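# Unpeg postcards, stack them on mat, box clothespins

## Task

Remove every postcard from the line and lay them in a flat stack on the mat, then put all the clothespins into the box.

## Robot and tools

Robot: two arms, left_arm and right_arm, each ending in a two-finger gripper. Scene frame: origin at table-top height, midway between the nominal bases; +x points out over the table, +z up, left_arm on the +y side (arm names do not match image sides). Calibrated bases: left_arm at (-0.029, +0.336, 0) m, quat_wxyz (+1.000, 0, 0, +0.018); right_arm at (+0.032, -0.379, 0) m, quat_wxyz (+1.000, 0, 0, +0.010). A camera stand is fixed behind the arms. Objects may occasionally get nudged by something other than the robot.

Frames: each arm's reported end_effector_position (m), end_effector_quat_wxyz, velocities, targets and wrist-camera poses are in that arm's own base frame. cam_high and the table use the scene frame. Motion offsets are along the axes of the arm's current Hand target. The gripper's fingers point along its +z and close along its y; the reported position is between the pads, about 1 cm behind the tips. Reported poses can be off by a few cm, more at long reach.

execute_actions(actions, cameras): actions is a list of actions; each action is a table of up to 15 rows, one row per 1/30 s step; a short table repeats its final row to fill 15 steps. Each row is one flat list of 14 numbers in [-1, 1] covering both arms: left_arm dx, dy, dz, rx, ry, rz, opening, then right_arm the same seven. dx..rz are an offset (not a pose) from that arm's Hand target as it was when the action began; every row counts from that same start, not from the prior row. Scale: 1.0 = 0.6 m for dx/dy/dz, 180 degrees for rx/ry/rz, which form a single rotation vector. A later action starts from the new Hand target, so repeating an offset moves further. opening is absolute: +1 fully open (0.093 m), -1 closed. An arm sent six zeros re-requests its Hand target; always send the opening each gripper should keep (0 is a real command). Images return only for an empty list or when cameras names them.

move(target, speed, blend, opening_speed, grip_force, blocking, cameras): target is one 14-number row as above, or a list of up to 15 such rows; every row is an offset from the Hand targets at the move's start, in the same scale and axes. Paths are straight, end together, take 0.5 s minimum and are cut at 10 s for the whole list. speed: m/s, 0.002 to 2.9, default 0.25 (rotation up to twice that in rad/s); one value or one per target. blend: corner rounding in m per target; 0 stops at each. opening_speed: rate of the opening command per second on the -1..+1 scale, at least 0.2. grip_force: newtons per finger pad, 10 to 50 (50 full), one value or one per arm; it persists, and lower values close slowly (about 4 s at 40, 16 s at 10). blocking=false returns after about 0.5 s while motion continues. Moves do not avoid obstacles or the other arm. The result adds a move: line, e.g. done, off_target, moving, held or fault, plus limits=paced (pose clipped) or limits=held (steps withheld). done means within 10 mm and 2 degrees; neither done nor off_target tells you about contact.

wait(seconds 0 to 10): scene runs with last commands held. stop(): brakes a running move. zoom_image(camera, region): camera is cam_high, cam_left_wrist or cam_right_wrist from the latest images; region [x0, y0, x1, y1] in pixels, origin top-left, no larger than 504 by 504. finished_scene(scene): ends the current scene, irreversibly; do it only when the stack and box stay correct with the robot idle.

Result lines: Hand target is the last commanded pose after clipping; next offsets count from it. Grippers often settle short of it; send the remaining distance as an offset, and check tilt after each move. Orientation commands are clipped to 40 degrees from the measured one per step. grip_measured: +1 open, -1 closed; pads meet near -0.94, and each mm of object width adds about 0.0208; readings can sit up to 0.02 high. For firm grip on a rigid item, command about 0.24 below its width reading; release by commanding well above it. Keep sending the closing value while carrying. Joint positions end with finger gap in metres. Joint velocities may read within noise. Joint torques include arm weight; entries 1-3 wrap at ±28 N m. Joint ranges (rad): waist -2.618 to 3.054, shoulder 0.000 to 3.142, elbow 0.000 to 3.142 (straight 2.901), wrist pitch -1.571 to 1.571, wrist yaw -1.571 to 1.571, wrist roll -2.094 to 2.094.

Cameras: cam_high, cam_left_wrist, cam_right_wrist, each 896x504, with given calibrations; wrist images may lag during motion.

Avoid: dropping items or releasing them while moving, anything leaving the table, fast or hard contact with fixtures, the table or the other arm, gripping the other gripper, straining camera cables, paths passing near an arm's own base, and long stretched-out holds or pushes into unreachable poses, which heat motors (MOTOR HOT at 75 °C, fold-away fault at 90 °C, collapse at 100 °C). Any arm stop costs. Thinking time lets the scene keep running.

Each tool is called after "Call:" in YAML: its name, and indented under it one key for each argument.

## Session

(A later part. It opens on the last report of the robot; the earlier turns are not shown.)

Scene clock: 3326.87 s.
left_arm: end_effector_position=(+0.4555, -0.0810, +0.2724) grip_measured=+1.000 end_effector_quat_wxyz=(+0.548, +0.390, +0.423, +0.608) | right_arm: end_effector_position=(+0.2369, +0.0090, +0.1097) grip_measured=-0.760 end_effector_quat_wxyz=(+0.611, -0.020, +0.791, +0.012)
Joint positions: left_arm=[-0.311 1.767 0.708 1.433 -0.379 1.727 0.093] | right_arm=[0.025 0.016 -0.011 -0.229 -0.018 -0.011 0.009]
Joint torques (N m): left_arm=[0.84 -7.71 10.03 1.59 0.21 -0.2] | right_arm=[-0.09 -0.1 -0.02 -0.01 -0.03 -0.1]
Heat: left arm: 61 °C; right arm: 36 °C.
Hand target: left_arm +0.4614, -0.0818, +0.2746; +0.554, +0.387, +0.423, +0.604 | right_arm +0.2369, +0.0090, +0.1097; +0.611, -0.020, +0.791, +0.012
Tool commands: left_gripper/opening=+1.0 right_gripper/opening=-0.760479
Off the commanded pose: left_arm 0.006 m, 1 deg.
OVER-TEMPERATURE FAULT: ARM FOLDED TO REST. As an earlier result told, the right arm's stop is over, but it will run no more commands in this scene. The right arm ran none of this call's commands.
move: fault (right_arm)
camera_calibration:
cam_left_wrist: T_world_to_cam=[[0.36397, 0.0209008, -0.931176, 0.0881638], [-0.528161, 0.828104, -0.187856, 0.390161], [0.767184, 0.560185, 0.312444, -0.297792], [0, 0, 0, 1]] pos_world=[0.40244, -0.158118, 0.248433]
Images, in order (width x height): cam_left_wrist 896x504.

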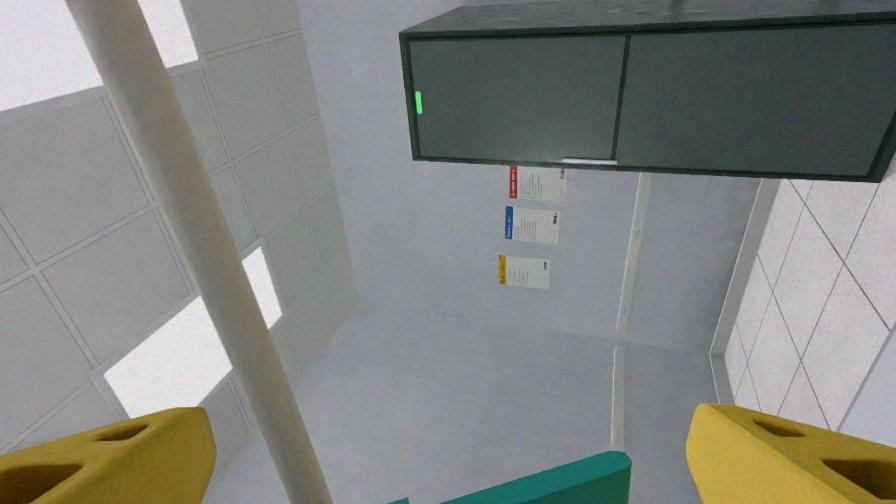

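Call:
move:
  target:
    - [0.0,0.02,0.0,0,0,0,1,0,0,0,0,0,0,-0.76]
    - [0.0,0.03,-0.03,0,0,0,1,0,0,0,0,0,0,-0.76]
    - [0.0,0.042,-0.056,0,0,0,1,0,0,0,0,0,0,-0.76]
  speed: 0.05
  blend: [0.002,0.005,0]
  cameras: ["cam_left_wrist"]

Scene clock: 3339.60 s.
left_arm: end_effector_position=(+0.4266, -0.0860, +0.2845) grip_measured=+1.000 end_effector_quat_wxyz=(+0.554, +0.390, +0.423, +0.602) | right_arm: end_effector_position=(+0.2369, +0.0090, +0.1097) grip_measured=-0.760 end_effector_quat_wxyz=(+0.611, -0.020, +0.791, +0.012)
Joint positions: left_arm=[-0.353 1.637 0.621 1.393 -0.408 1.727 0.093] | right_arm=[0.025 0.016 -0.011 -0.229 -0.018 -0.011 0.009]
Joint torques (N m): left_arm=[-0.36 -9.77 6.32 1.71 -0.01 0.03] | right_arm=[-0.02 0.01 -0.01 0.01 -0.03 -0.06]
Heat: left arm: 62 °C; right arm: 36 °C.
Hand target: left_arm +0.4213, -0.0853, +0.2868; +0.554, +0.387, +0.423, +0.604 | right_arm +0.2369, +0.0090, +0.1097; +0.611, -0.020, +0.791, +0.012
Tool commands: left_gripper/opening=+1.0 right_gripper/opening=-0.760479
Off the commanded pose: left_arm 0.006 m, 0 deg.
OVER-TEMPERATURE FAULT: ARM FOLDED TO REST. As an earlier result told, the right arm's stop is over, but it will run no more commands in this scene. The right arm ran none of this call's commands.
move: fault (right_arm)
camera_calibration:
cam_left_wrist: T_world_to_cam=[[0.36392, 0.00499272, -0.931417, 0.108698], [-0.515701, 0.833807, -0.197023, 0.379144], [0.775638, 0.552034, 0.306013, -0.279072], [0, 0, 0, 1]] pos_world=[0.372427, -0.162618, 0.261343]
Images, in order (width x height): cam_left_wrist 896x504.

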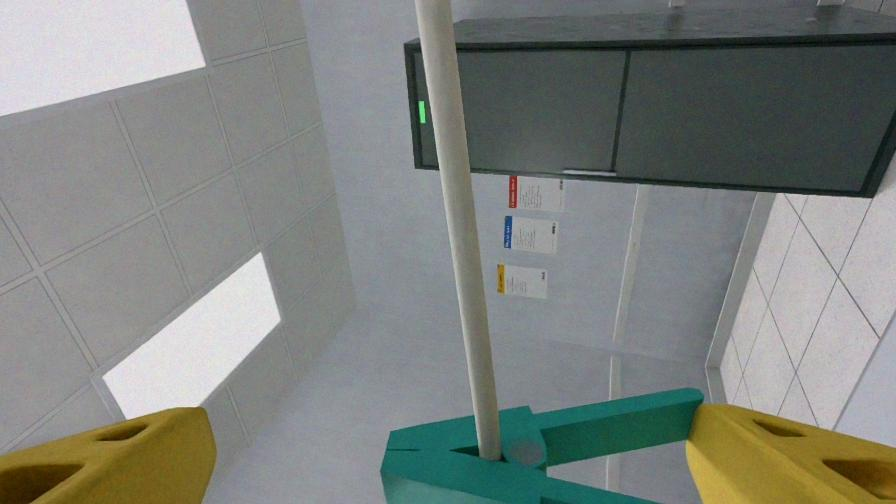

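Call:
move:
  target:
    - [0.0,-0.033,0.0,0,0,0,1,0,0,0,0,0,0,-0.76]
    - [0.0,-0.033,0.06,0,0,0,1,0,0,0,0,0,0,-0.76]
  speed: 0.06
  cameras: ["cam_left_wrist"]

Scene clock: 3369.73 s.
left_arm: end_effector_position=(+0.4558, -0.0811, +0.2783) grip_measured=+1.000 end_effector_quat_wxyz=(+0.548, +0.389, +0.422, +0.608) | right_arm: end_effector_position=(+0.2369, +0.0090, +0.1097) grip_measured=-0.760 end_effector_quat_wxyz=(+0.611, -0.020, +0.791, +0.012)
Joint positions: left_arm=[-0.311 1.749 0.718 1.406 -0.378 1.726 0.093] | right_arm=[0.025 0.016 -0.011 -0.229 -0.018 -0.011 0.009]
Joint torques (N m): left_arm=[0.87 -7.65 10.25 1.6 0.22 -0.2] | right_arm=[0.17 -0.05 0.01 -0.03 -0.01 -0.12]
Heat: left arm: 60 °C; right arm: 35 °C.
Hand target: left_arm +0.4618, -0.0817, +0.2807; +0.554, +0.387, +0.423, +0.604 | right_arm +0.2369, +0.0090, +0.1097; +0.611, -0.020, +0.791, +0.012
Tool commands: left_gripper/opening=+1.0 right_gripper/opening=-0.760479
Off the commanded pose: left_arm 0.006 m, 1 deg.
OVER-TEMPERATURE FAULT: ARM FOLDED TO REST. As an earlier result told, the right arm's stop is over, but it will run no more commands in this scene. The right arm ran none of this call's commands.
move: fault (right_arm)
camera_calibration:
cam_left_wrist: T_world_to_cam=[[0.364753, 0.0204223, -0.93088, 0.0929889], [-0.527594, 0.828305, -0.188559, 0.391475], [0.767203, 0.559904, 0.312901, -0.299948], [0, 0, 0, 1]] pos_world=[0.402743, -0.158218, 0.254232]
Images, in order (width x height): cam_left_wrist 896x504.

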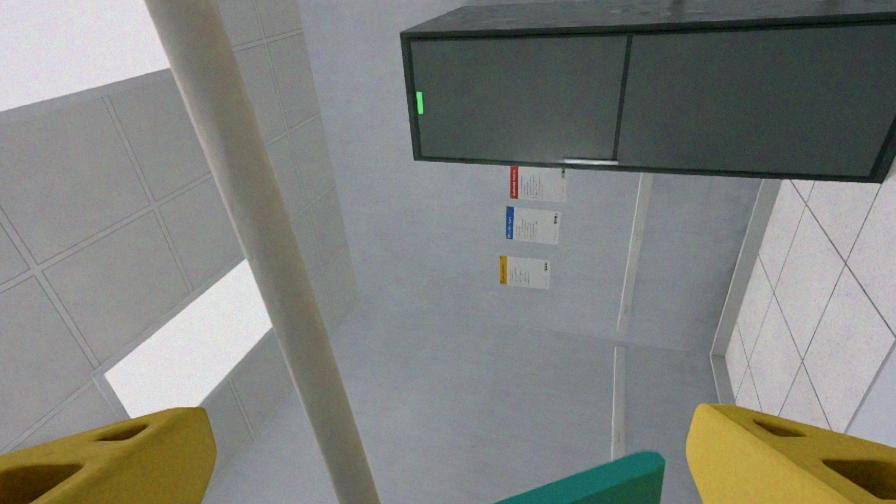

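Call:
move:
  target:
    - [0.0,-0.008,0.022,0,0,0,1,0,0,0,0,0,0,-0.76]
    - [0.0,0.024,0.022,0,0,0,1,0,0,0,0,0,0,-0.76]
    - [0.0,0.034,-0.055,0,0,0,1,0,0,0,0,0,0,-0.76]
  speed: 0.05
  blend: [0,0.002,0]
  cameras: ["cam_left_wrist"]

Scene clock: 3383.97 s.
left_arm: end_effector_position=(+0.4302, -0.0862, +0.2839) grip_measured=+1.000 end_effector_quat_wxyz=(+0.553, +0.392, +0.425, +0.599) | right_arm: end_effector_position=(+0.2369, +0.0090, +0.1097) grip_measured=-0.760 end_effector_quat_wxyz=(+0.611, -0.020, +0.791, +0.012)
Joint positions: left_arm=[-0.349 1.641 0.634 1.375 -0.404 1.721 0.093] | right_arm=[0.025 0.016 -0.011 -0.229 -0.018 -0.011 0.009]
Joint torques (N m): left_arm=[-0.35 -9.99 6.37 1.79 -0.01 0.07] | right_arm=[0.1 -0.16 -0.14 0.02 -0.05 -0.12]
Heat: left arm: 62 °C; right arm: 35 °C.
Hand target: left_arm +0.4239, -0.0851, +0.2885; +0.554, +0.387, +0.423, +0.604 | right_arm +0.2369, +0.0090, +0.1097; +0.611, -0.020, +0.791, +0.012
Tool commands: left_gripper/opening=+1.0 right_gripper/opening=-0.760479
Off the commanded pose: left_arm 0.008 m, 1 deg.
OVER-TEMPERATURE FAULT: ARM FOLDED TO REST. As an earlier result told, the right arm's stop is over, but it will run no more commands in this scene. The right arm ran none of this call's commands.
move: fault (right_arm)
camera_calibration:
cam_left_wrist: T_world_to_cam=[[0.356072, 0.00342877, -0.934452, 0.110924], [-0.516178, 0.834307, -0.193627, 0.380272], [0.778957, 0.551289, 0.298843, -0.281024], [0, 0, 0, 1]] pos_world=[0.375697, -0.162719, 0.261266]
Images, in order (width x height): cam_left_wrist 896x504.

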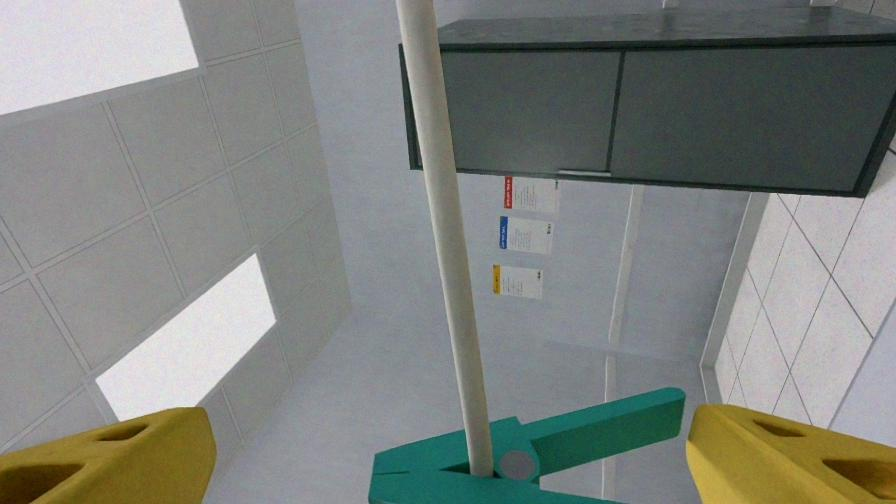

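Call:
move:
  target:
    - [0.0,-0.04,0.0,0,0,0,1,0,0,0,0,0,0,-0.76]
    - [0.0,-0.04,-0.09,0,0,0,1,0,0,0,0,0,0,-0.76]
    - [0.0,-0.04,-0.09,0,0,0,0.225,0,0,0,0,0,0,-0.76]
  speed: 0.08
  cameras: ["cam_left_wrist"]

Scene clock: 3414.07 s.
left_arm: end_effector_position=(+0.3909, -0.0916, +0.2307) grip_measured=+0.227 end_effector_quat_wxyz=(+0.532, +0.422, +0.440, +0.587) | right_arm: end_effector_position=(+0.2369, +0.0090, +0.1097) grip_measured=-0.760 end_effector_quat_wxyz=(+0.611, -0.020, +0.791, +0.012)
Joint positions: left_arm=[-0.423 1.649 0.422 1.518 -0.475 1.735 0.056] | right_arm=[0.025 0.016 -0.011 -0.229 -0.018 -0.011 0.009]
Joint torques (N m): left_arm=[-0.34 -8.8 5.38 2.41 -0.01 0.09] | right_arm=[0.01 -0.01 -0.06 -0.01 -0.06 -0.11]
Heat: left arm: 60 °C; right arm: 35 °C.
Hand target: left_arm +0.3816, -0.0887, +0.2474; +0.554, +0.387, +0.423, +0.604 | right_arm +0.2369, +0.0090, +0.1097; +0.611, -0.020, +0.791, +0.012
Tool commands: left_gripper/opening=+0.225 right_gripper/opening=-0.760479
Off the commanded pose: left_arm 0.019 m, 6 deg.
OVER-TEMPERATURE FAULT: ARM FOLDED TO REST. As an earlier result told, the right arm's stop is over, but it will run no more commands in this scene. The right arm ran none of this call's commands.
joint sent to its limit (left arm) — joint 4 (wrist pitch), upper limit. The joint targets still meet the commanded pose.
move: fault (right_arm), off_target (left_arm); target 3's new opening was sent with left_arm's hand 0.019 m and 5 deg from that target
camera_calibration:
cam_left_wrist: T_world_to_cam=[[0.28034, 0.0226511, -0.959634, 0.11237], [-0.527085, 0.839154, -0.134171, 0.34521], [0.802241, 0.543422, 0.247187, -0.229451], [0, 0, 0, 1]] pos_world=[0.334528, -0.167541, 0.210868]
Images, in order (width x height): cam_left_wrist 896x504.

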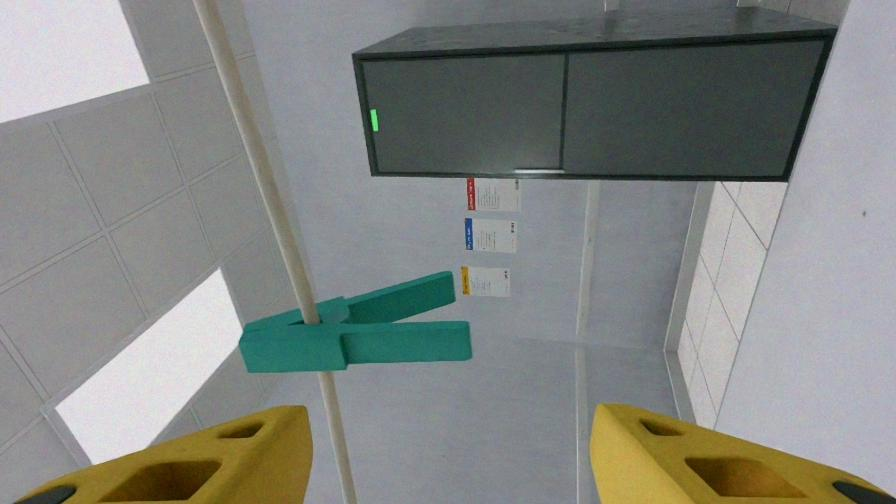

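Call:
move:
  target: [0.0055,-0.0065,0.0762,0,0,0,0.225,0,0,0,0,0,0,-0.76]
  speed: 0.06
  cameras: ["cam_left_wrist"]

Scene clock: 3438.20 s.
left_arm: end_effector_position=(+0.4220, -0.0813, +0.2507) grip_measured=+0.227 end_effector_quat_wxyz=(+0.541, +0.400, +0.429, +0.603) | right_arm: end_effector_position=(+0.2369, +0.0090, +0.1097) grip_measured=-0.760 end_effector_quat_wxyz=(+0.611, -0.020, +0.791, +0.012)
Joint positions: left_arm=[-0.348 1.717 0.55 1.516 -0.414 1.735 0.056] | right_arm=[0.025 0.016 -0.011 -0.229 -0.018 -0.011 0.009]
Joint torques (N m): left_arm=[0.83 -6.72 9.31 1.91 0.2 -0.13] | right_arm=[0.06 -0.03 -0.09 -0.01 -0.01 -0.11]
Heat: left arm: 58 °C; right arm: 35 °C.
Hand target: left_arm +0.4254, -0.0816, +0.2594; +0.554, +0.387, +0.423, +0.604 | right_arm +0.2369, +0.0090, +0.1097; +0.611, -0.020, +0.791, +0.012
Tool commands: left_gripper/opening=+0.225 right_gripper/opening=-0.760479
Off the commanded pose: left_arm 0.009 m, 2 deg.
OVER-TEMPERATURE FAULT: ARM FOLDED TO REST. As an earlier result told, the right arm's stop is over, but it will run no more commands in this scene. The right arm ran none of this call's commands.
move: fault (right_arm)
camera_calibration:
cam_left_wrist: T_world_to_cam=[[0.336943, 0.0244653, -0.941207, 0.0943344], [-0.531795, 0.829879, -0.168806, 0.365531], [0.776958, 0.557407, 0.292632, -0.264541], [0, 0, 0, 1]] pos_world=[0.36814, -0.158198, 0.227905]
Images, in order (width x height): cam_left_wrist 896x504.

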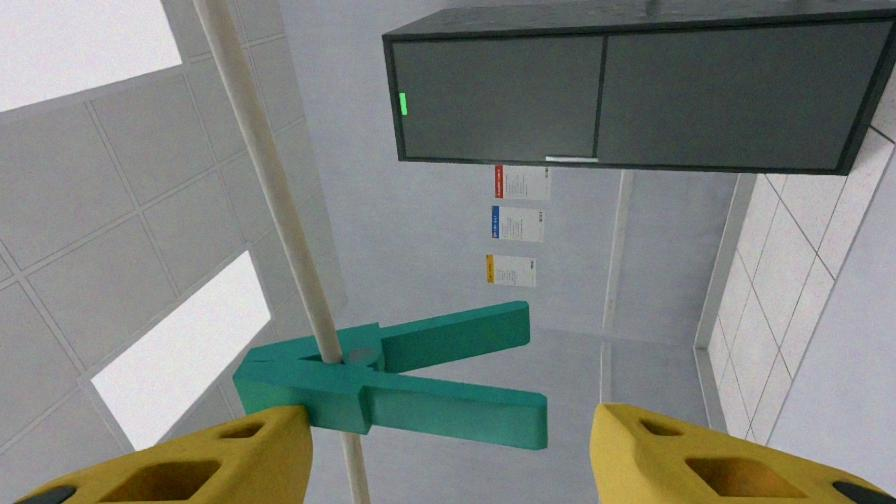

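Call:
move:
  target:
    - [0,0,0,0,0,0,0.64,0,0,0,0,0,0,-0.76]
    - [0,0,0.03,0,0,0,0.64,0,0,0,0,0,0,-0.76]
  speed: 0.05
  cameras: ["cam_left_wrist"]

Scene clock: 3451.80 s.
left_arm: end_effector_position=(+0.4367, -0.0796, +0.2626) grip_measured=+0.639 end_effector_quat_wxyz=(+0.547, +0.391, +0.423, +0.608) | right_arm: end_effector_position=(+0.2369, +0.0090, +0.1097) grip_measured=-0.760 end_effector_quat_wxyz=(+0.611, -0.020, +0.791, +0.012)
Joint positions: left_arm=[-0.326 1.741 0.62 1.494 -0.392 1.732 0.076] | right_arm=[0.025 0.016 -0.011 -0.229 -0.018 -0.011 0.009]
Joint torques (N m): left_arm=[0.92 -7.16 9.62 1.62 0.2 -0.2] | right_arm=[0.18 -0.12 -0.13 0 -0.04 -0.1]
Heat: left arm: 60 °C; right arm: 35 °C.
Hand target: left_arm +0.4423, -0.0801, +0.2655; +0.554, +0.387, +0.423, +0.604 | right_arm +0.2369, +0.0090, +0.1097; +0.611, -0.020, +0.791, +0.012
Tool commands: left_gripper/opening=+0.64 right_gripper/opening=-0.760479
Off the commanded pose: left_arm 0.006 m, 1 deg.
OVER-TEMPERATURE FAULT: ARM FOLDED TO REST. As an earlier result told, the right arm's stop is over, but it will run no more commands in this scene. The right arm ran none of this call's commands.
move: fault (right_arm)
camera_calibration:
cam_left_wrist: T_world_to_cam=[[0.360793, 0.0216421, -0.932395, 0.0876165], [-0.528279, 0.82863, -0.185186, 0.376595], [0.768602, 0.559378, 0.310397, -0.281279], [0, 0, 0, 1]] pos_world=[0.383528, -0.156613, 0.238741]
Images, in order (width x height): cam_left_wrist 896x504.

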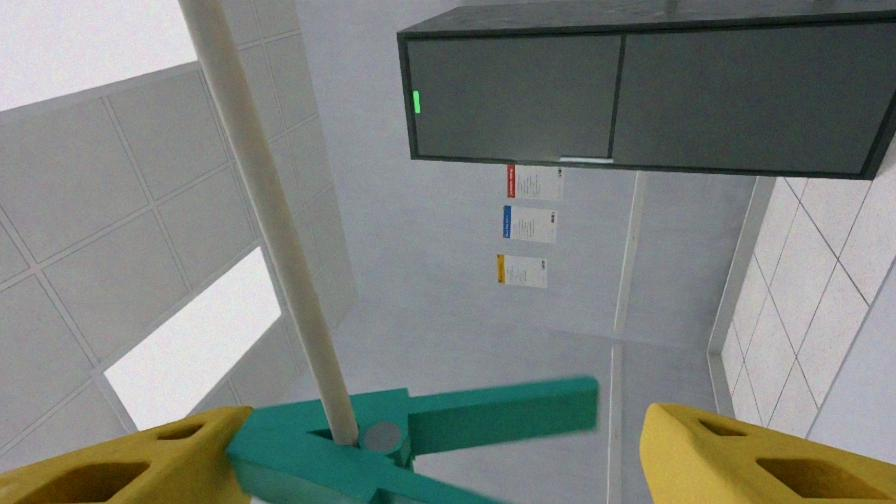

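Call:
move:
  target:
    - [0,-0.013,0,0,0,0,0.64,0,0,0,0,0,0,-0.76]
    - [0,-0.013,0.05,0,0,0,0.64,0,0,0,0,0,0,-0.76]
  speed: 0.05
  cameras: ["cam_left_wrist"]

Scene clock: 3467.63 s.
left_arm: end_effector_position=(+0.4668, -0.0772, +0.2671) grip_measured=+0.639 end_effector_quat_wxyz=(+0.548, +0.389, +0.422, +0.608) | right_arm: end_effector_position=(+0.2369, +0.0090, +0.1097) grip_measured=-0.760 end_effector_quat_wxyz=(+0.611, -0.020, +0.791, +0.012)
Joint positions: left_arm=[-0.289 1.816 0.742 1.447 -0.357 1.718 0.076] | right_arm=[0.025 0.016 -0.011 -0.229 -0.018 -0.011 0.009]
Joint torques (N m): left_arm=[0.92 -8.08 9.94 1.59 0.2 -0.2] | right_arm=[-0.06 -0.05 -0.09 -0.01 -0.03 -0.12]
Heat: left arm: 59 °C; right arm: 35 °C.
Hand target: left_arm +0.4730, -0.0773, +0.2685; +0.554, +0.387, +0.423, +0.604 | right_arm +0.2369, +0.0090, +0.1097; +0.611, -0.020, +0.791, +0.012
Tool commands: left_gripper/opening=+0.64 right_gripper/opening=-0.760479
Off the commanded pose: left_arm 0.006 m, 1 deg.
OVER-TEMPERATURE FAULT: ARM FOLDED TO REST. As an earlier result told, the right arm's stop is over, but it will run no more commands in this scene. The right arm ran none of this call's commands.
move: fault (right_arm)
camera_calibration:
cam_left_wrist: T_world_to_cam=[[0.365828, 0.020029, -0.930467, 0.0778248], [-0.527052, 0.828462, -0.189386, 0.391991], [0.767063, 0.559687, 0.31363, -0.307298], [0, 0, 0, 1]] pos_world=[0.413846, -0.154318, 0.243029]
Images, in order (width x height): cam_left_wrist 896x504.

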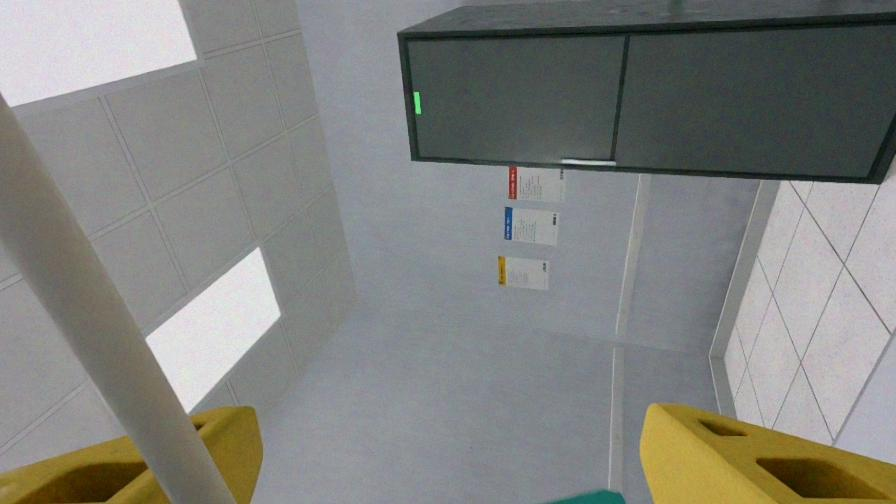

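Call:
wait:
  seconds: 0.1
  cameras: ["cam_high"]

Call:
zoom_image:
  camera: "cam_high"
  region: [480, 330, 640, 450]

Scene clock: 3485.27 s.
left_arm: end_effector_position=(+0.4669, -0.0773, +0.2670) grip_measured=+0.639 end_effector_quat_wxyz=(+0.548, +0.389, +0.422, +0.608) | right_arm: end_effector_position=(+0.2369, +0.0090, +0.1097) grip_measured=-0.760 end_effector_quat_wxyz=(+0.611, -0.020, +0.791, +0.012)
Joint positions: left_arm=[-0.289 1.816 0.742 1.447 -0.357 1.718 0.076] | right_arm=[0.025 0.016 -0.011 -0.229 -0.018 -0.011 0.009]
Joint torques (N m): left_arm=[0.94 -8.09 9.94 1.59 0.19 -0.19] | right_arm=[0.14 -0.1 -0.13 0.02 -0.04 -0.1]
Heat: left arm: 60 °C; right arm: 35 °C.
Hand target: left_arm +0.4730, -0.0773, +0.2685; +0.554, +0.387, +0.423, +0.604 | right_arm +0.2369, +0.0090, +0.1097; +0.611, -0.020, +0.791, +0.012
Tool commands: left_gripper/opening=+0.64 right_gripper/opening=-0.760479
Off the commanded pose: left_arm 0.006 m, 1 deg.
OVER-TEMPERATURE FAULT: ARM FOLDED TO REST. As an earlier result told, the right arm's stop is over, but it will run no more commands in this scene.
wait: 0.10 s; at rest from the start
Images, in order (width x height): cam_high 896x504.

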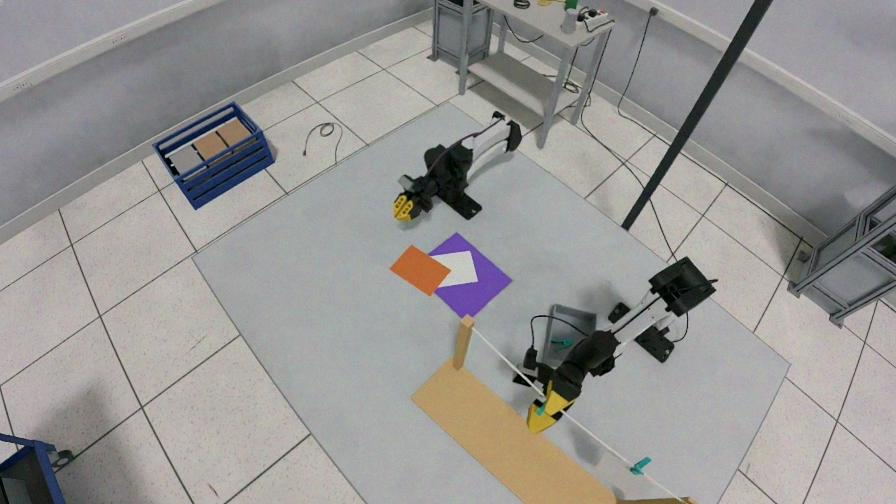

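Scaled by 3.150 from the camera's 896x504 image, which has a finer 1280x720 frame.

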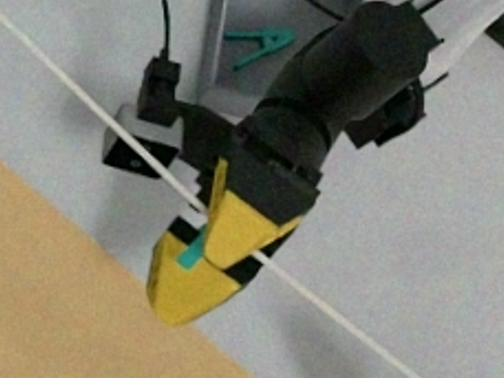

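Call:
move:
  target:
    - [0,0,-0.09,0,0,0,0.64,0,0,0,0,0,0,-0.76]
    - [-0.025,0.0,-0.09,0,0,0,0.64,0,0,0,0,0,0,-0.76]
  speed: 0.06
  cameras: ["cam_left_wrist","cam_high"]

Call:
zoom_image:
  camera: "cam_high"
  region: [480, 330, 640, 450]

Scene clock: 3502.77 s.
left_arm: end_effector_position=(+0.4274, -0.0983, +0.2374) grip_measured=+0.639 end_effector_quat_wxyz=(+0.541, +0.412, +0.433, +0.592) | right_arm: end_effector_position=(+0.2369, +0.0090, +0.1097) grip_measured=-0.760 end_effector_quat_wxyz=(+0.611, -0.020, +0.791, +0.012)
Joint positions: left_arm=[-0.39 1.771 0.574 1.519 -0.44 1.732 0.076] | right_arm=[0.025 0.016 -0.011 -0.229 -0.018 -0.011 0.009]
Joint torques (N m): left_arm=[-0.09 -7.5 7.25 2.39 -0.01 0.08] | right_arm=[0.03 -0.18 -0.08 -0.02 0 -0.11]
Heat: left arm: 61 °C; right arm: 35 °C.
Hand target: left_arm +0.4238, -0.0969, +0.2499; +0.554, +0.387, +0.423, +0.604 | right_arm +0.2369, +0.0090, +0.1097; +0.611, -0.020, +0.791, +0.012
Tool commands: left_gripper/opening=+0.64 right_gripper/opening=-0.760479
Off the commanded pose: left_arm 0.013 m, 4 deg.
OVER-TEMPERATURE FAULT: ARM FOLDED TO REST. As an earlier result told, the right arm's stop is over, but it will run no more commands in this scene. The right arm ran none of this call's commands.
joint sent to its limit (left arm) — joint 4 (wrist pitch), upper limit. The joint targets still meet the commanded pose.
move: fault (right_arm), off_target (left_arm)
camera_calibration:
cam_left_wrist: T_world_to_cam=[[0.310685, 0.0178788, -0.950345, 0.0932291], [-0.521374, 0.839196, -0.154659, 0.373388], [0.79476, 0.543536, 0.270047, -0.258972], [0, 0, 0, 1]] pos_world=[0.371531, -0.174252, 0.216282]
Images, in order (width x height): cam_high 896x504, cam_left_wrist 896x504.

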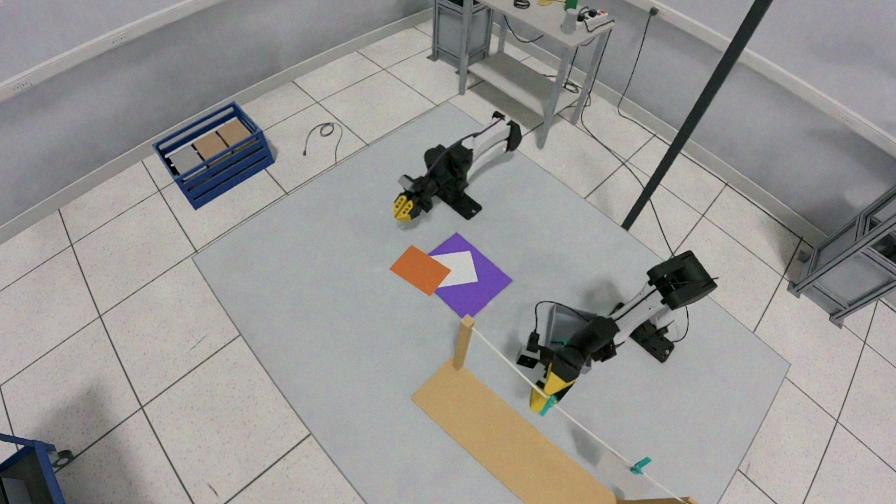

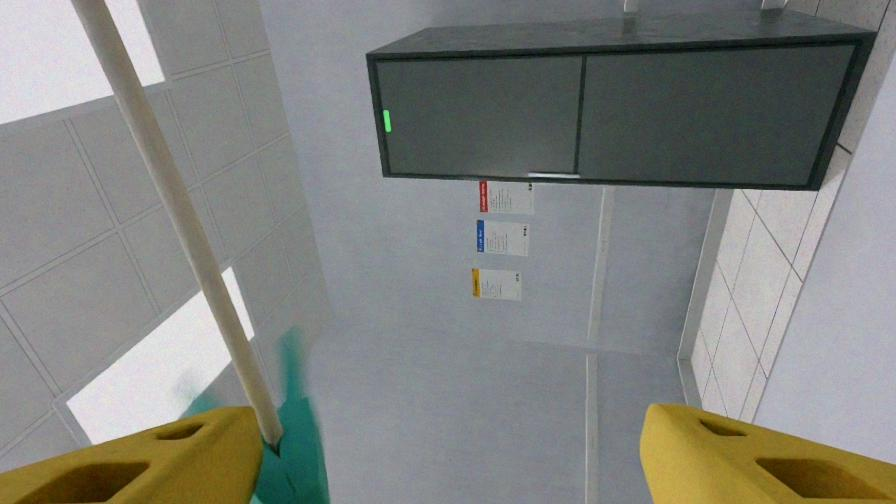

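Scaled by 3.150 from the camera's 896x504 image, which has a finer 1280x720 frame.

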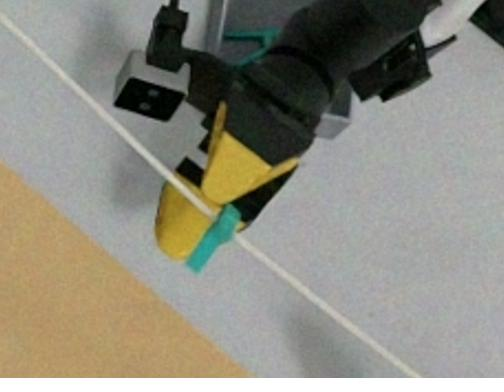

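Call:
wait:
  seconds: 1.5
  cameras: ["cam_left_wrist","cam_high"]

Call:
zoom_image:
  camera: "cam_high"
  region: [500, 350, 600, 430]

Scene clock: 3510.77 s.
left_arm: end_effector_position=(+0.4274, -0.0981, +0.2374) grip_measured=+0.639 end_effector_quat_wxyz=(+0.540, +0.412, +0.433, +0.592) | right_arm: end_effector_position=(+0.2369, +0.0090, +0.1097) grip_measured=-0.760 end_effector_quat_wxyz=(+0.611, -0.020, +0.791, +0.012)
Joint positions: left_arm=[-0.39 1.771 0.574 1.519 -0.441 1.733 0.076] | right_arm=[0.025 0.016 -0.011 -0.229 -0.018 -0.011 0.009]
Joint torques (N m): left_arm=[-0.12 -7.51 7.25 2.39 -0.01 0.09] | right_arm=[0.1 -0.03 -0.01 -0.02 0.01 -0.1]
Heat: left arm: 60 °C; right arm: 35 °C.
Hand target: left_arm +0.4238, -0.0969, +0.2499; +0.554, +0.387, +0.423, +0.604 | right_arm +0.2369, +0.0090, +0.1097; +0.611, -0.020, +0.791, +0.012
Tool commands: left_gripper/opening=+0.64 right_gripper/opening=-0.760479
Off the commanded pose: left_arm 0.013 m, 4 deg.
OVER-TEMPERATURE FAULT: ARM FOLDED TO REST. As an earlier result told, the right arm's stop is over, but it will run no more commands in this scene.
wait: 1.50 s; at rest from the start
camera_calibration:
cam_left_wrist: T_world_to_cam=[[0.310507, 0.0182877, -0.950395, 0.0932496], [-0.522396, 0.838582, -0.154538, 0.373591], [0.794158, 0.544468, 0.269939, -0.258669], [0, 0, 0, 1]] pos_world=[0.371631, -0.174155, 0.216183]
Images, in order (width x height): cam_high 896x504, cam_left_wrist 896x504.

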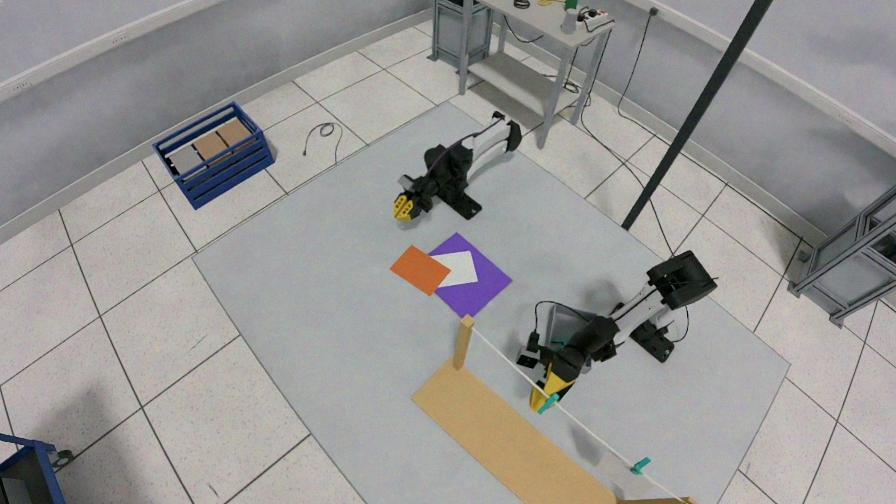

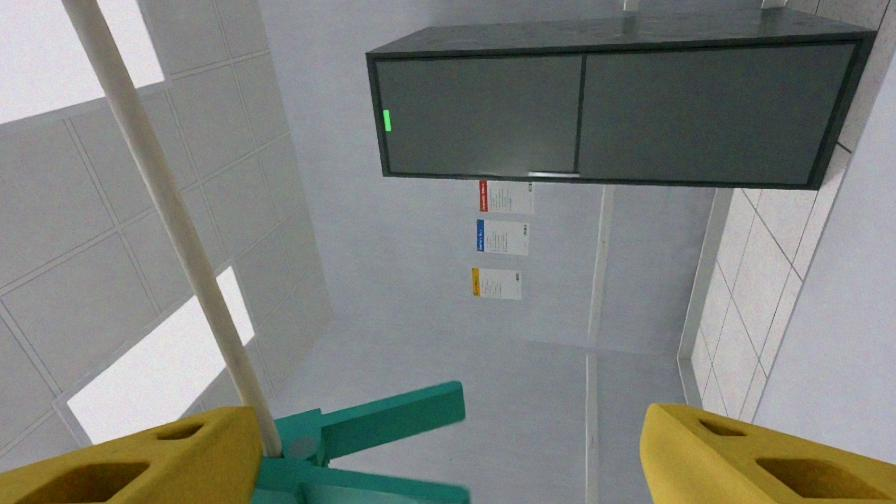

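Scaled by 5.040 from the camera's 896x504 image, which has a finer 1280x720 frame.

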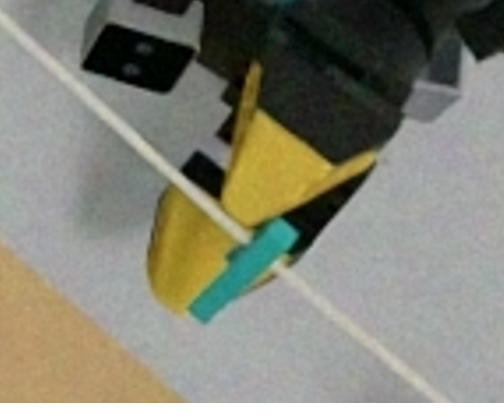

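Call:
move:
  target:
    - [0,0,-0.03,0,0,0,0.64,0,0,0,0,0,0,-0.76]
    - [0.025,0.0,-0.03,0,0,0,0.64,0,0,0,0,0,0,-0.76]
  speed: 0.06
  cameras: ["cam_left_wrist","cam_high"]

Call:
zoom_image:
  camera: "cam_high"
  region: [500, 350, 600, 430]

Scene clock: 3524.77 s.
left_arm: end_effector_position=(+0.4139, -0.0867, +0.2256) grip_measured=+0.639 end_effector_quat_wxyz=(+0.525, +0.423, +0.442, +0.592) | right_arm: end_effector_position=(+0.2369, +0.0090, +0.1097) grip_measured=-0.760 end_effector_quat_wxyz=(+0.611, -0.020, +0.791, +0.012)
Joint positions: left_arm=[-0.379 1.732 0.496 1.519 -0.445 1.733 0.076] | right_arm=[0.025 0.016 -0.011 -0.229 -0.018 -0.011 0.009]
Joint torques (N m): left_arm=[0.72 -9.83 5.34 2.42 0.2 -0.09] | right_arm=[0.17 -0.05 -0.06 -0.03 -0.05 -0.11]
Heat: left arm: 59 °C; right arm: 35 °C.
Hand target: left_arm +0.4057, -0.0833, +0.2438; +0.554, +0.387, +0.423, +0.604 | right_arm +0.2369, +0.0090, +0.1097; +0.611, -0.020, +0.791, +0.012
Tool commands: left_gripper/opening=+0.64 right_gripper/opening=-0.760479
Off the commanded pose: left_arm 0.020 m, 6 deg.
OVER-TEMPERATURE FAULT: ARM FOLDED TO REST. As an earlier result told, the right arm's stop is over, but it will run no more commands in this scene. The right arm ran none of this call's commands.
joint sent to its limit (left arm) — joint 4 (wrist pitch), upper limit. The joint targets still meet the commanded pose.
move: fault (right_arm), off_target (left_arm)
camera_calibration:
cam_left_wrist: T_world_to_cam=[[0.275937, 0.0354862, -0.96052, 0.1041], [-0.54005, 0.83239, -0.124393, 0.355114], [0.795113, 0.553053, 0.248852, -0.245967], [0, 0, 0, 1]] pos_world=[0.358626, -0.163254, 0.205374]
Images, in order (width x height): cam_high 896x504, cam_left_wrist 896x504.

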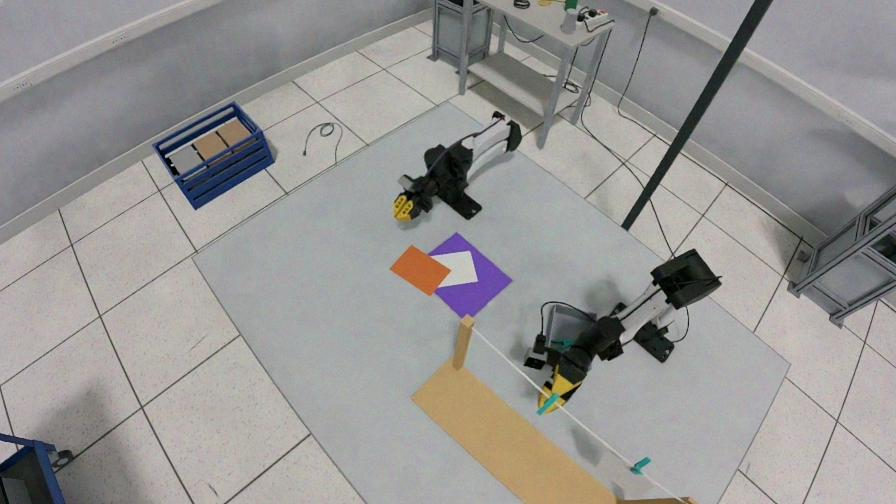

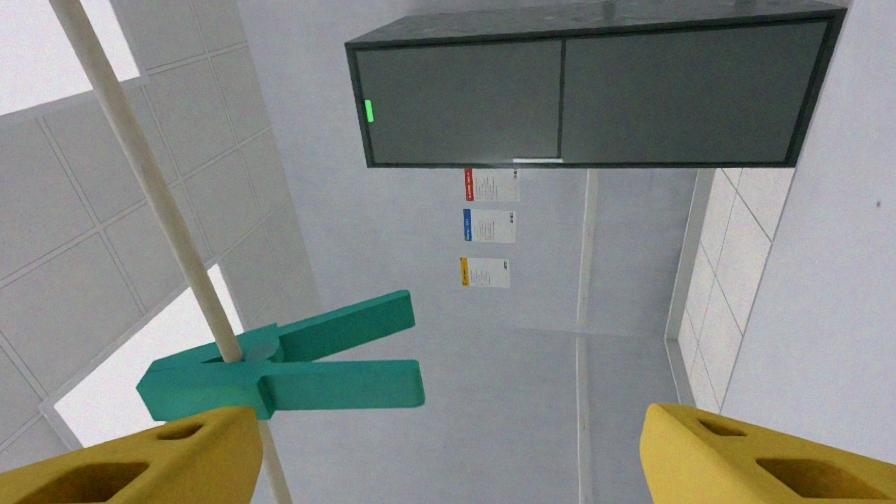

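Scaled by 5.040 from the camera's 896x504 image, which has a finer 1280x720 frame.

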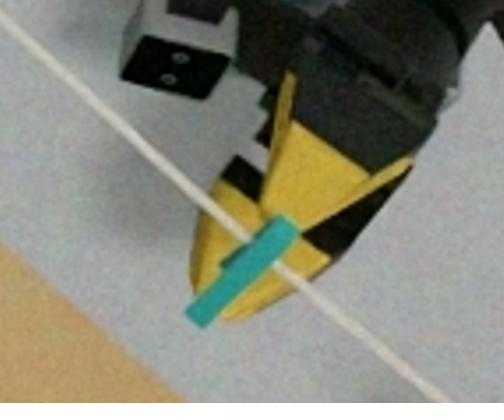

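Call:
move:
  target: [-0.0084,0.01,0.0508,0,0,0,0.64,0,0,0,0,0,0,-0.76]
  speed: 0.06
  cameras: ["cam_left_wrist","cam_high"]

Call:
zoom_image:
  camera: "cam_high"
  region: [500, 350, 600, 430]

Scene clock: 3541.87 s.
left_arm: end_effector_position=(+0.4286, -0.0860, +0.2536) grip_measured=+0.639 end_effector_quat_wxyz=(+0.545, +0.396, +0.428, +0.602) | right_arm: end_effector_position=(+0.2369, +0.0090, +0.1097) grip_measured=-0.760 end_effector_quat_wxyz=(+0.611, -0.020, +0.791, +0.012)
Joint positions: left_arm=[-0.355 1.742 0.585 1.516 -0.419 1.733 0.076] | right_arm=[0.025 0.016 -0.011 -0.229 -0.018 -0.011 0.009]
Joint torques (N m): left_arm=[0.92 -7.01 9.22 1.82 0.2 -0.08] | right_arm=[0.08 0.06 -0.03 0.01 0 -0.11]
Heat: left arm: 57 °C; right arm: 35 °C.
Hand target: left_arm +0.4325, -0.0860, +0.2599; +0.554, +0.387, +0.423, +0.604 | right_arm +0.2369, +0.0090, +0.1097; +0.611, -0.020, +0.791, +0.012
Tool commands: left_gripper/opening=+0.64 right_gripper/opening=-0.760479
Off the commanded pose: left_arm 0.007 m, 1 deg.
OVER-TEMPERATURE FAULT: ARM FOLDED TO REST. As an earlier result told, the right arm's stop is over, but it will run no more commands in this scene. The right arm ran none of this call's commands.
move: fault (right_arm)
camera_calibration:
cam_left_wrist: T_world_to_cam=[[0.34601, 0.0164442, -0.938087, 0.0895023], [-0.527972, 0.829926, -0.180192, 0.374663], [0.775579, 0.557632, 0.295844, -0.268093], [0, 0, 0, 1]] pos_world=[0.37477, -0.162917, 0.230786]
Images, in order (width x height): cam_high 896x504, cam_left_wrist 896x504.

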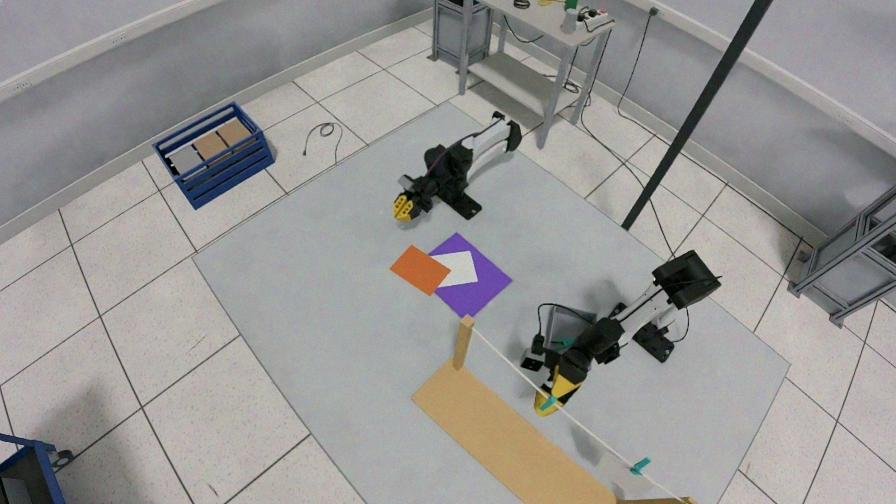

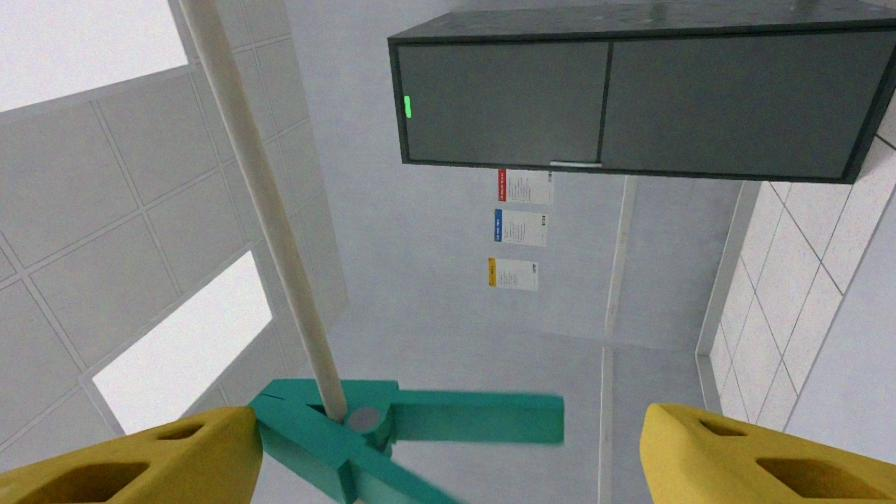

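Scaled by 5.040 from the camera's 896x504 image, which has a finer 1280x720 frame.

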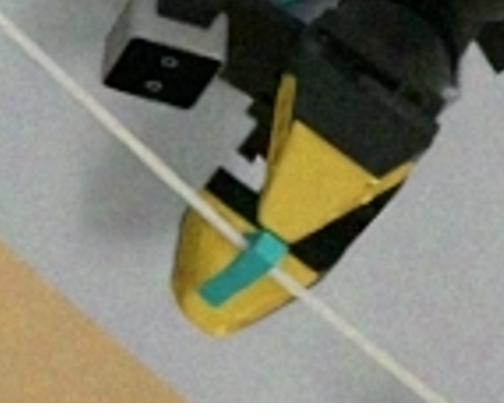

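Call:
move:
  target: [0.0,-0.01,0.042,0,0,0,0.64,0,0,0,0,0,0,-0.76]
  speed: 0.03
  cameras: ["cam_left_wrist","cam_high"]

Call:
zoom_image:
  camera: "cam_high"
  region: [500, 350, 600, 430]

Scene clock: 3557.30 s.
left_arm: end_effector_position=(+0.4523, -0.0834, +0.2604) grip_measured=+0.639 end_effector_quat_wxyz=(+0.547, +0.391, +0.423, +0.608) | right_arm: end_effector_position=(+0.2369, +0.0090, +0.1097) grip_measured=-0.760 end_effector_quat_wxyz=(+0.611, -0.020, +0.791, +0.012)
Joint positions: left_arm=[-0.321 1.8 0.683 1.489 -0.387 1.73 0.076] | right_arm=[0.025 0.016 -0.011 -0.229 -0.018 -0.011 0.009]
Joint torques (N m): left_arm=[0.94 -7.73 9.7 1.63 0.2 -0.2] | right_arm=[0.03 -0.09 -0.03 -0.03 -0.07 -0.15]
Heat: left arm: 58 °C; right arm: 35 °C.
Hand target: left_arm +0.4582, -0.0838, +0.2628; +0.554, +0.387, +0.423, +0.604 | right_arm +0.2369, +0.0090, +0.1097; +0.611, -0.020, +0.791, +0.012
Tool commands: left_gripper/opening=+0.64 right_gripper/opening=-0.760479
Off the commanded pose: left_arm 0.006 m, 1 deg.
OVER-TEMPERATURE FAULT: ARM FOLDED TO REST. As an earlier result told, the right arm's stop is over, but it will run no more commands in this scene. The right arm ran none of this call's commands.
move: fault (right_arm)
camera_calibration:
cam_left_wrist: T_world_to_cam=[[0.361392, 0.0213068, -0.93217, 0.0795415], [-0.527874, 0.828771, -0.185708, 0.387597], [0.768599, 0.559182, 0.310759, -0.290623], [0, 0, 0, 1]] pos_world=[0.39923, -0.160413, 0.23644]
Images, in order (width x height): cam_high 896x504, cam_left_wrist 896x504.

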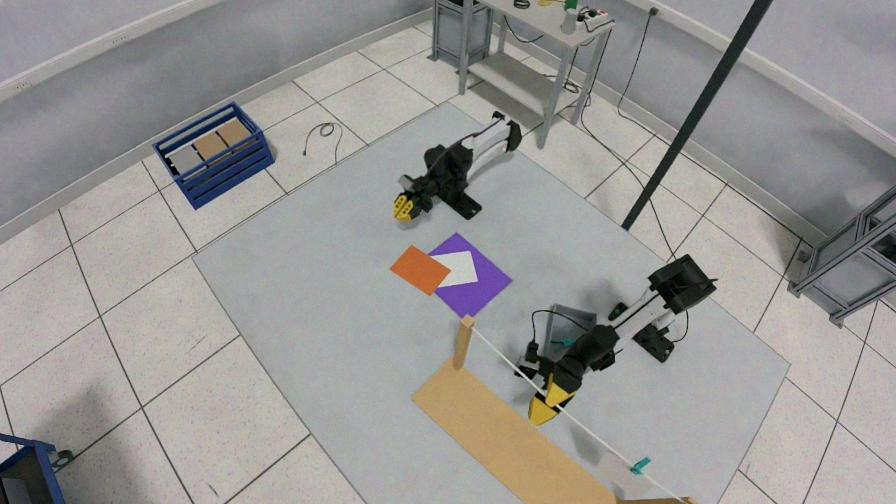

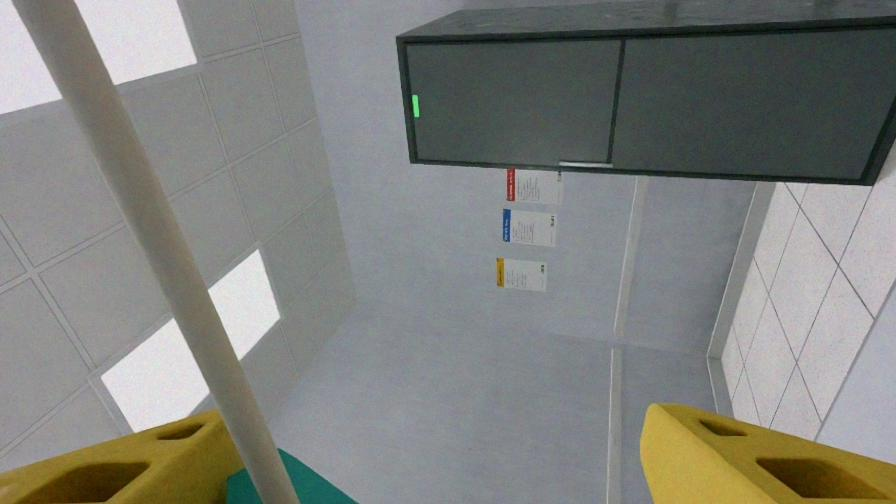

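Scaled by 5.040 from the camera's 896x504 image, which has a finer 1280x720 frame.

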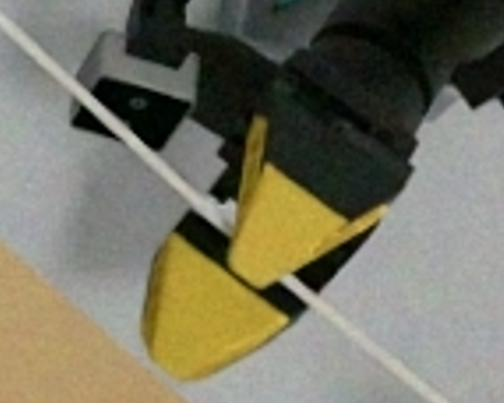

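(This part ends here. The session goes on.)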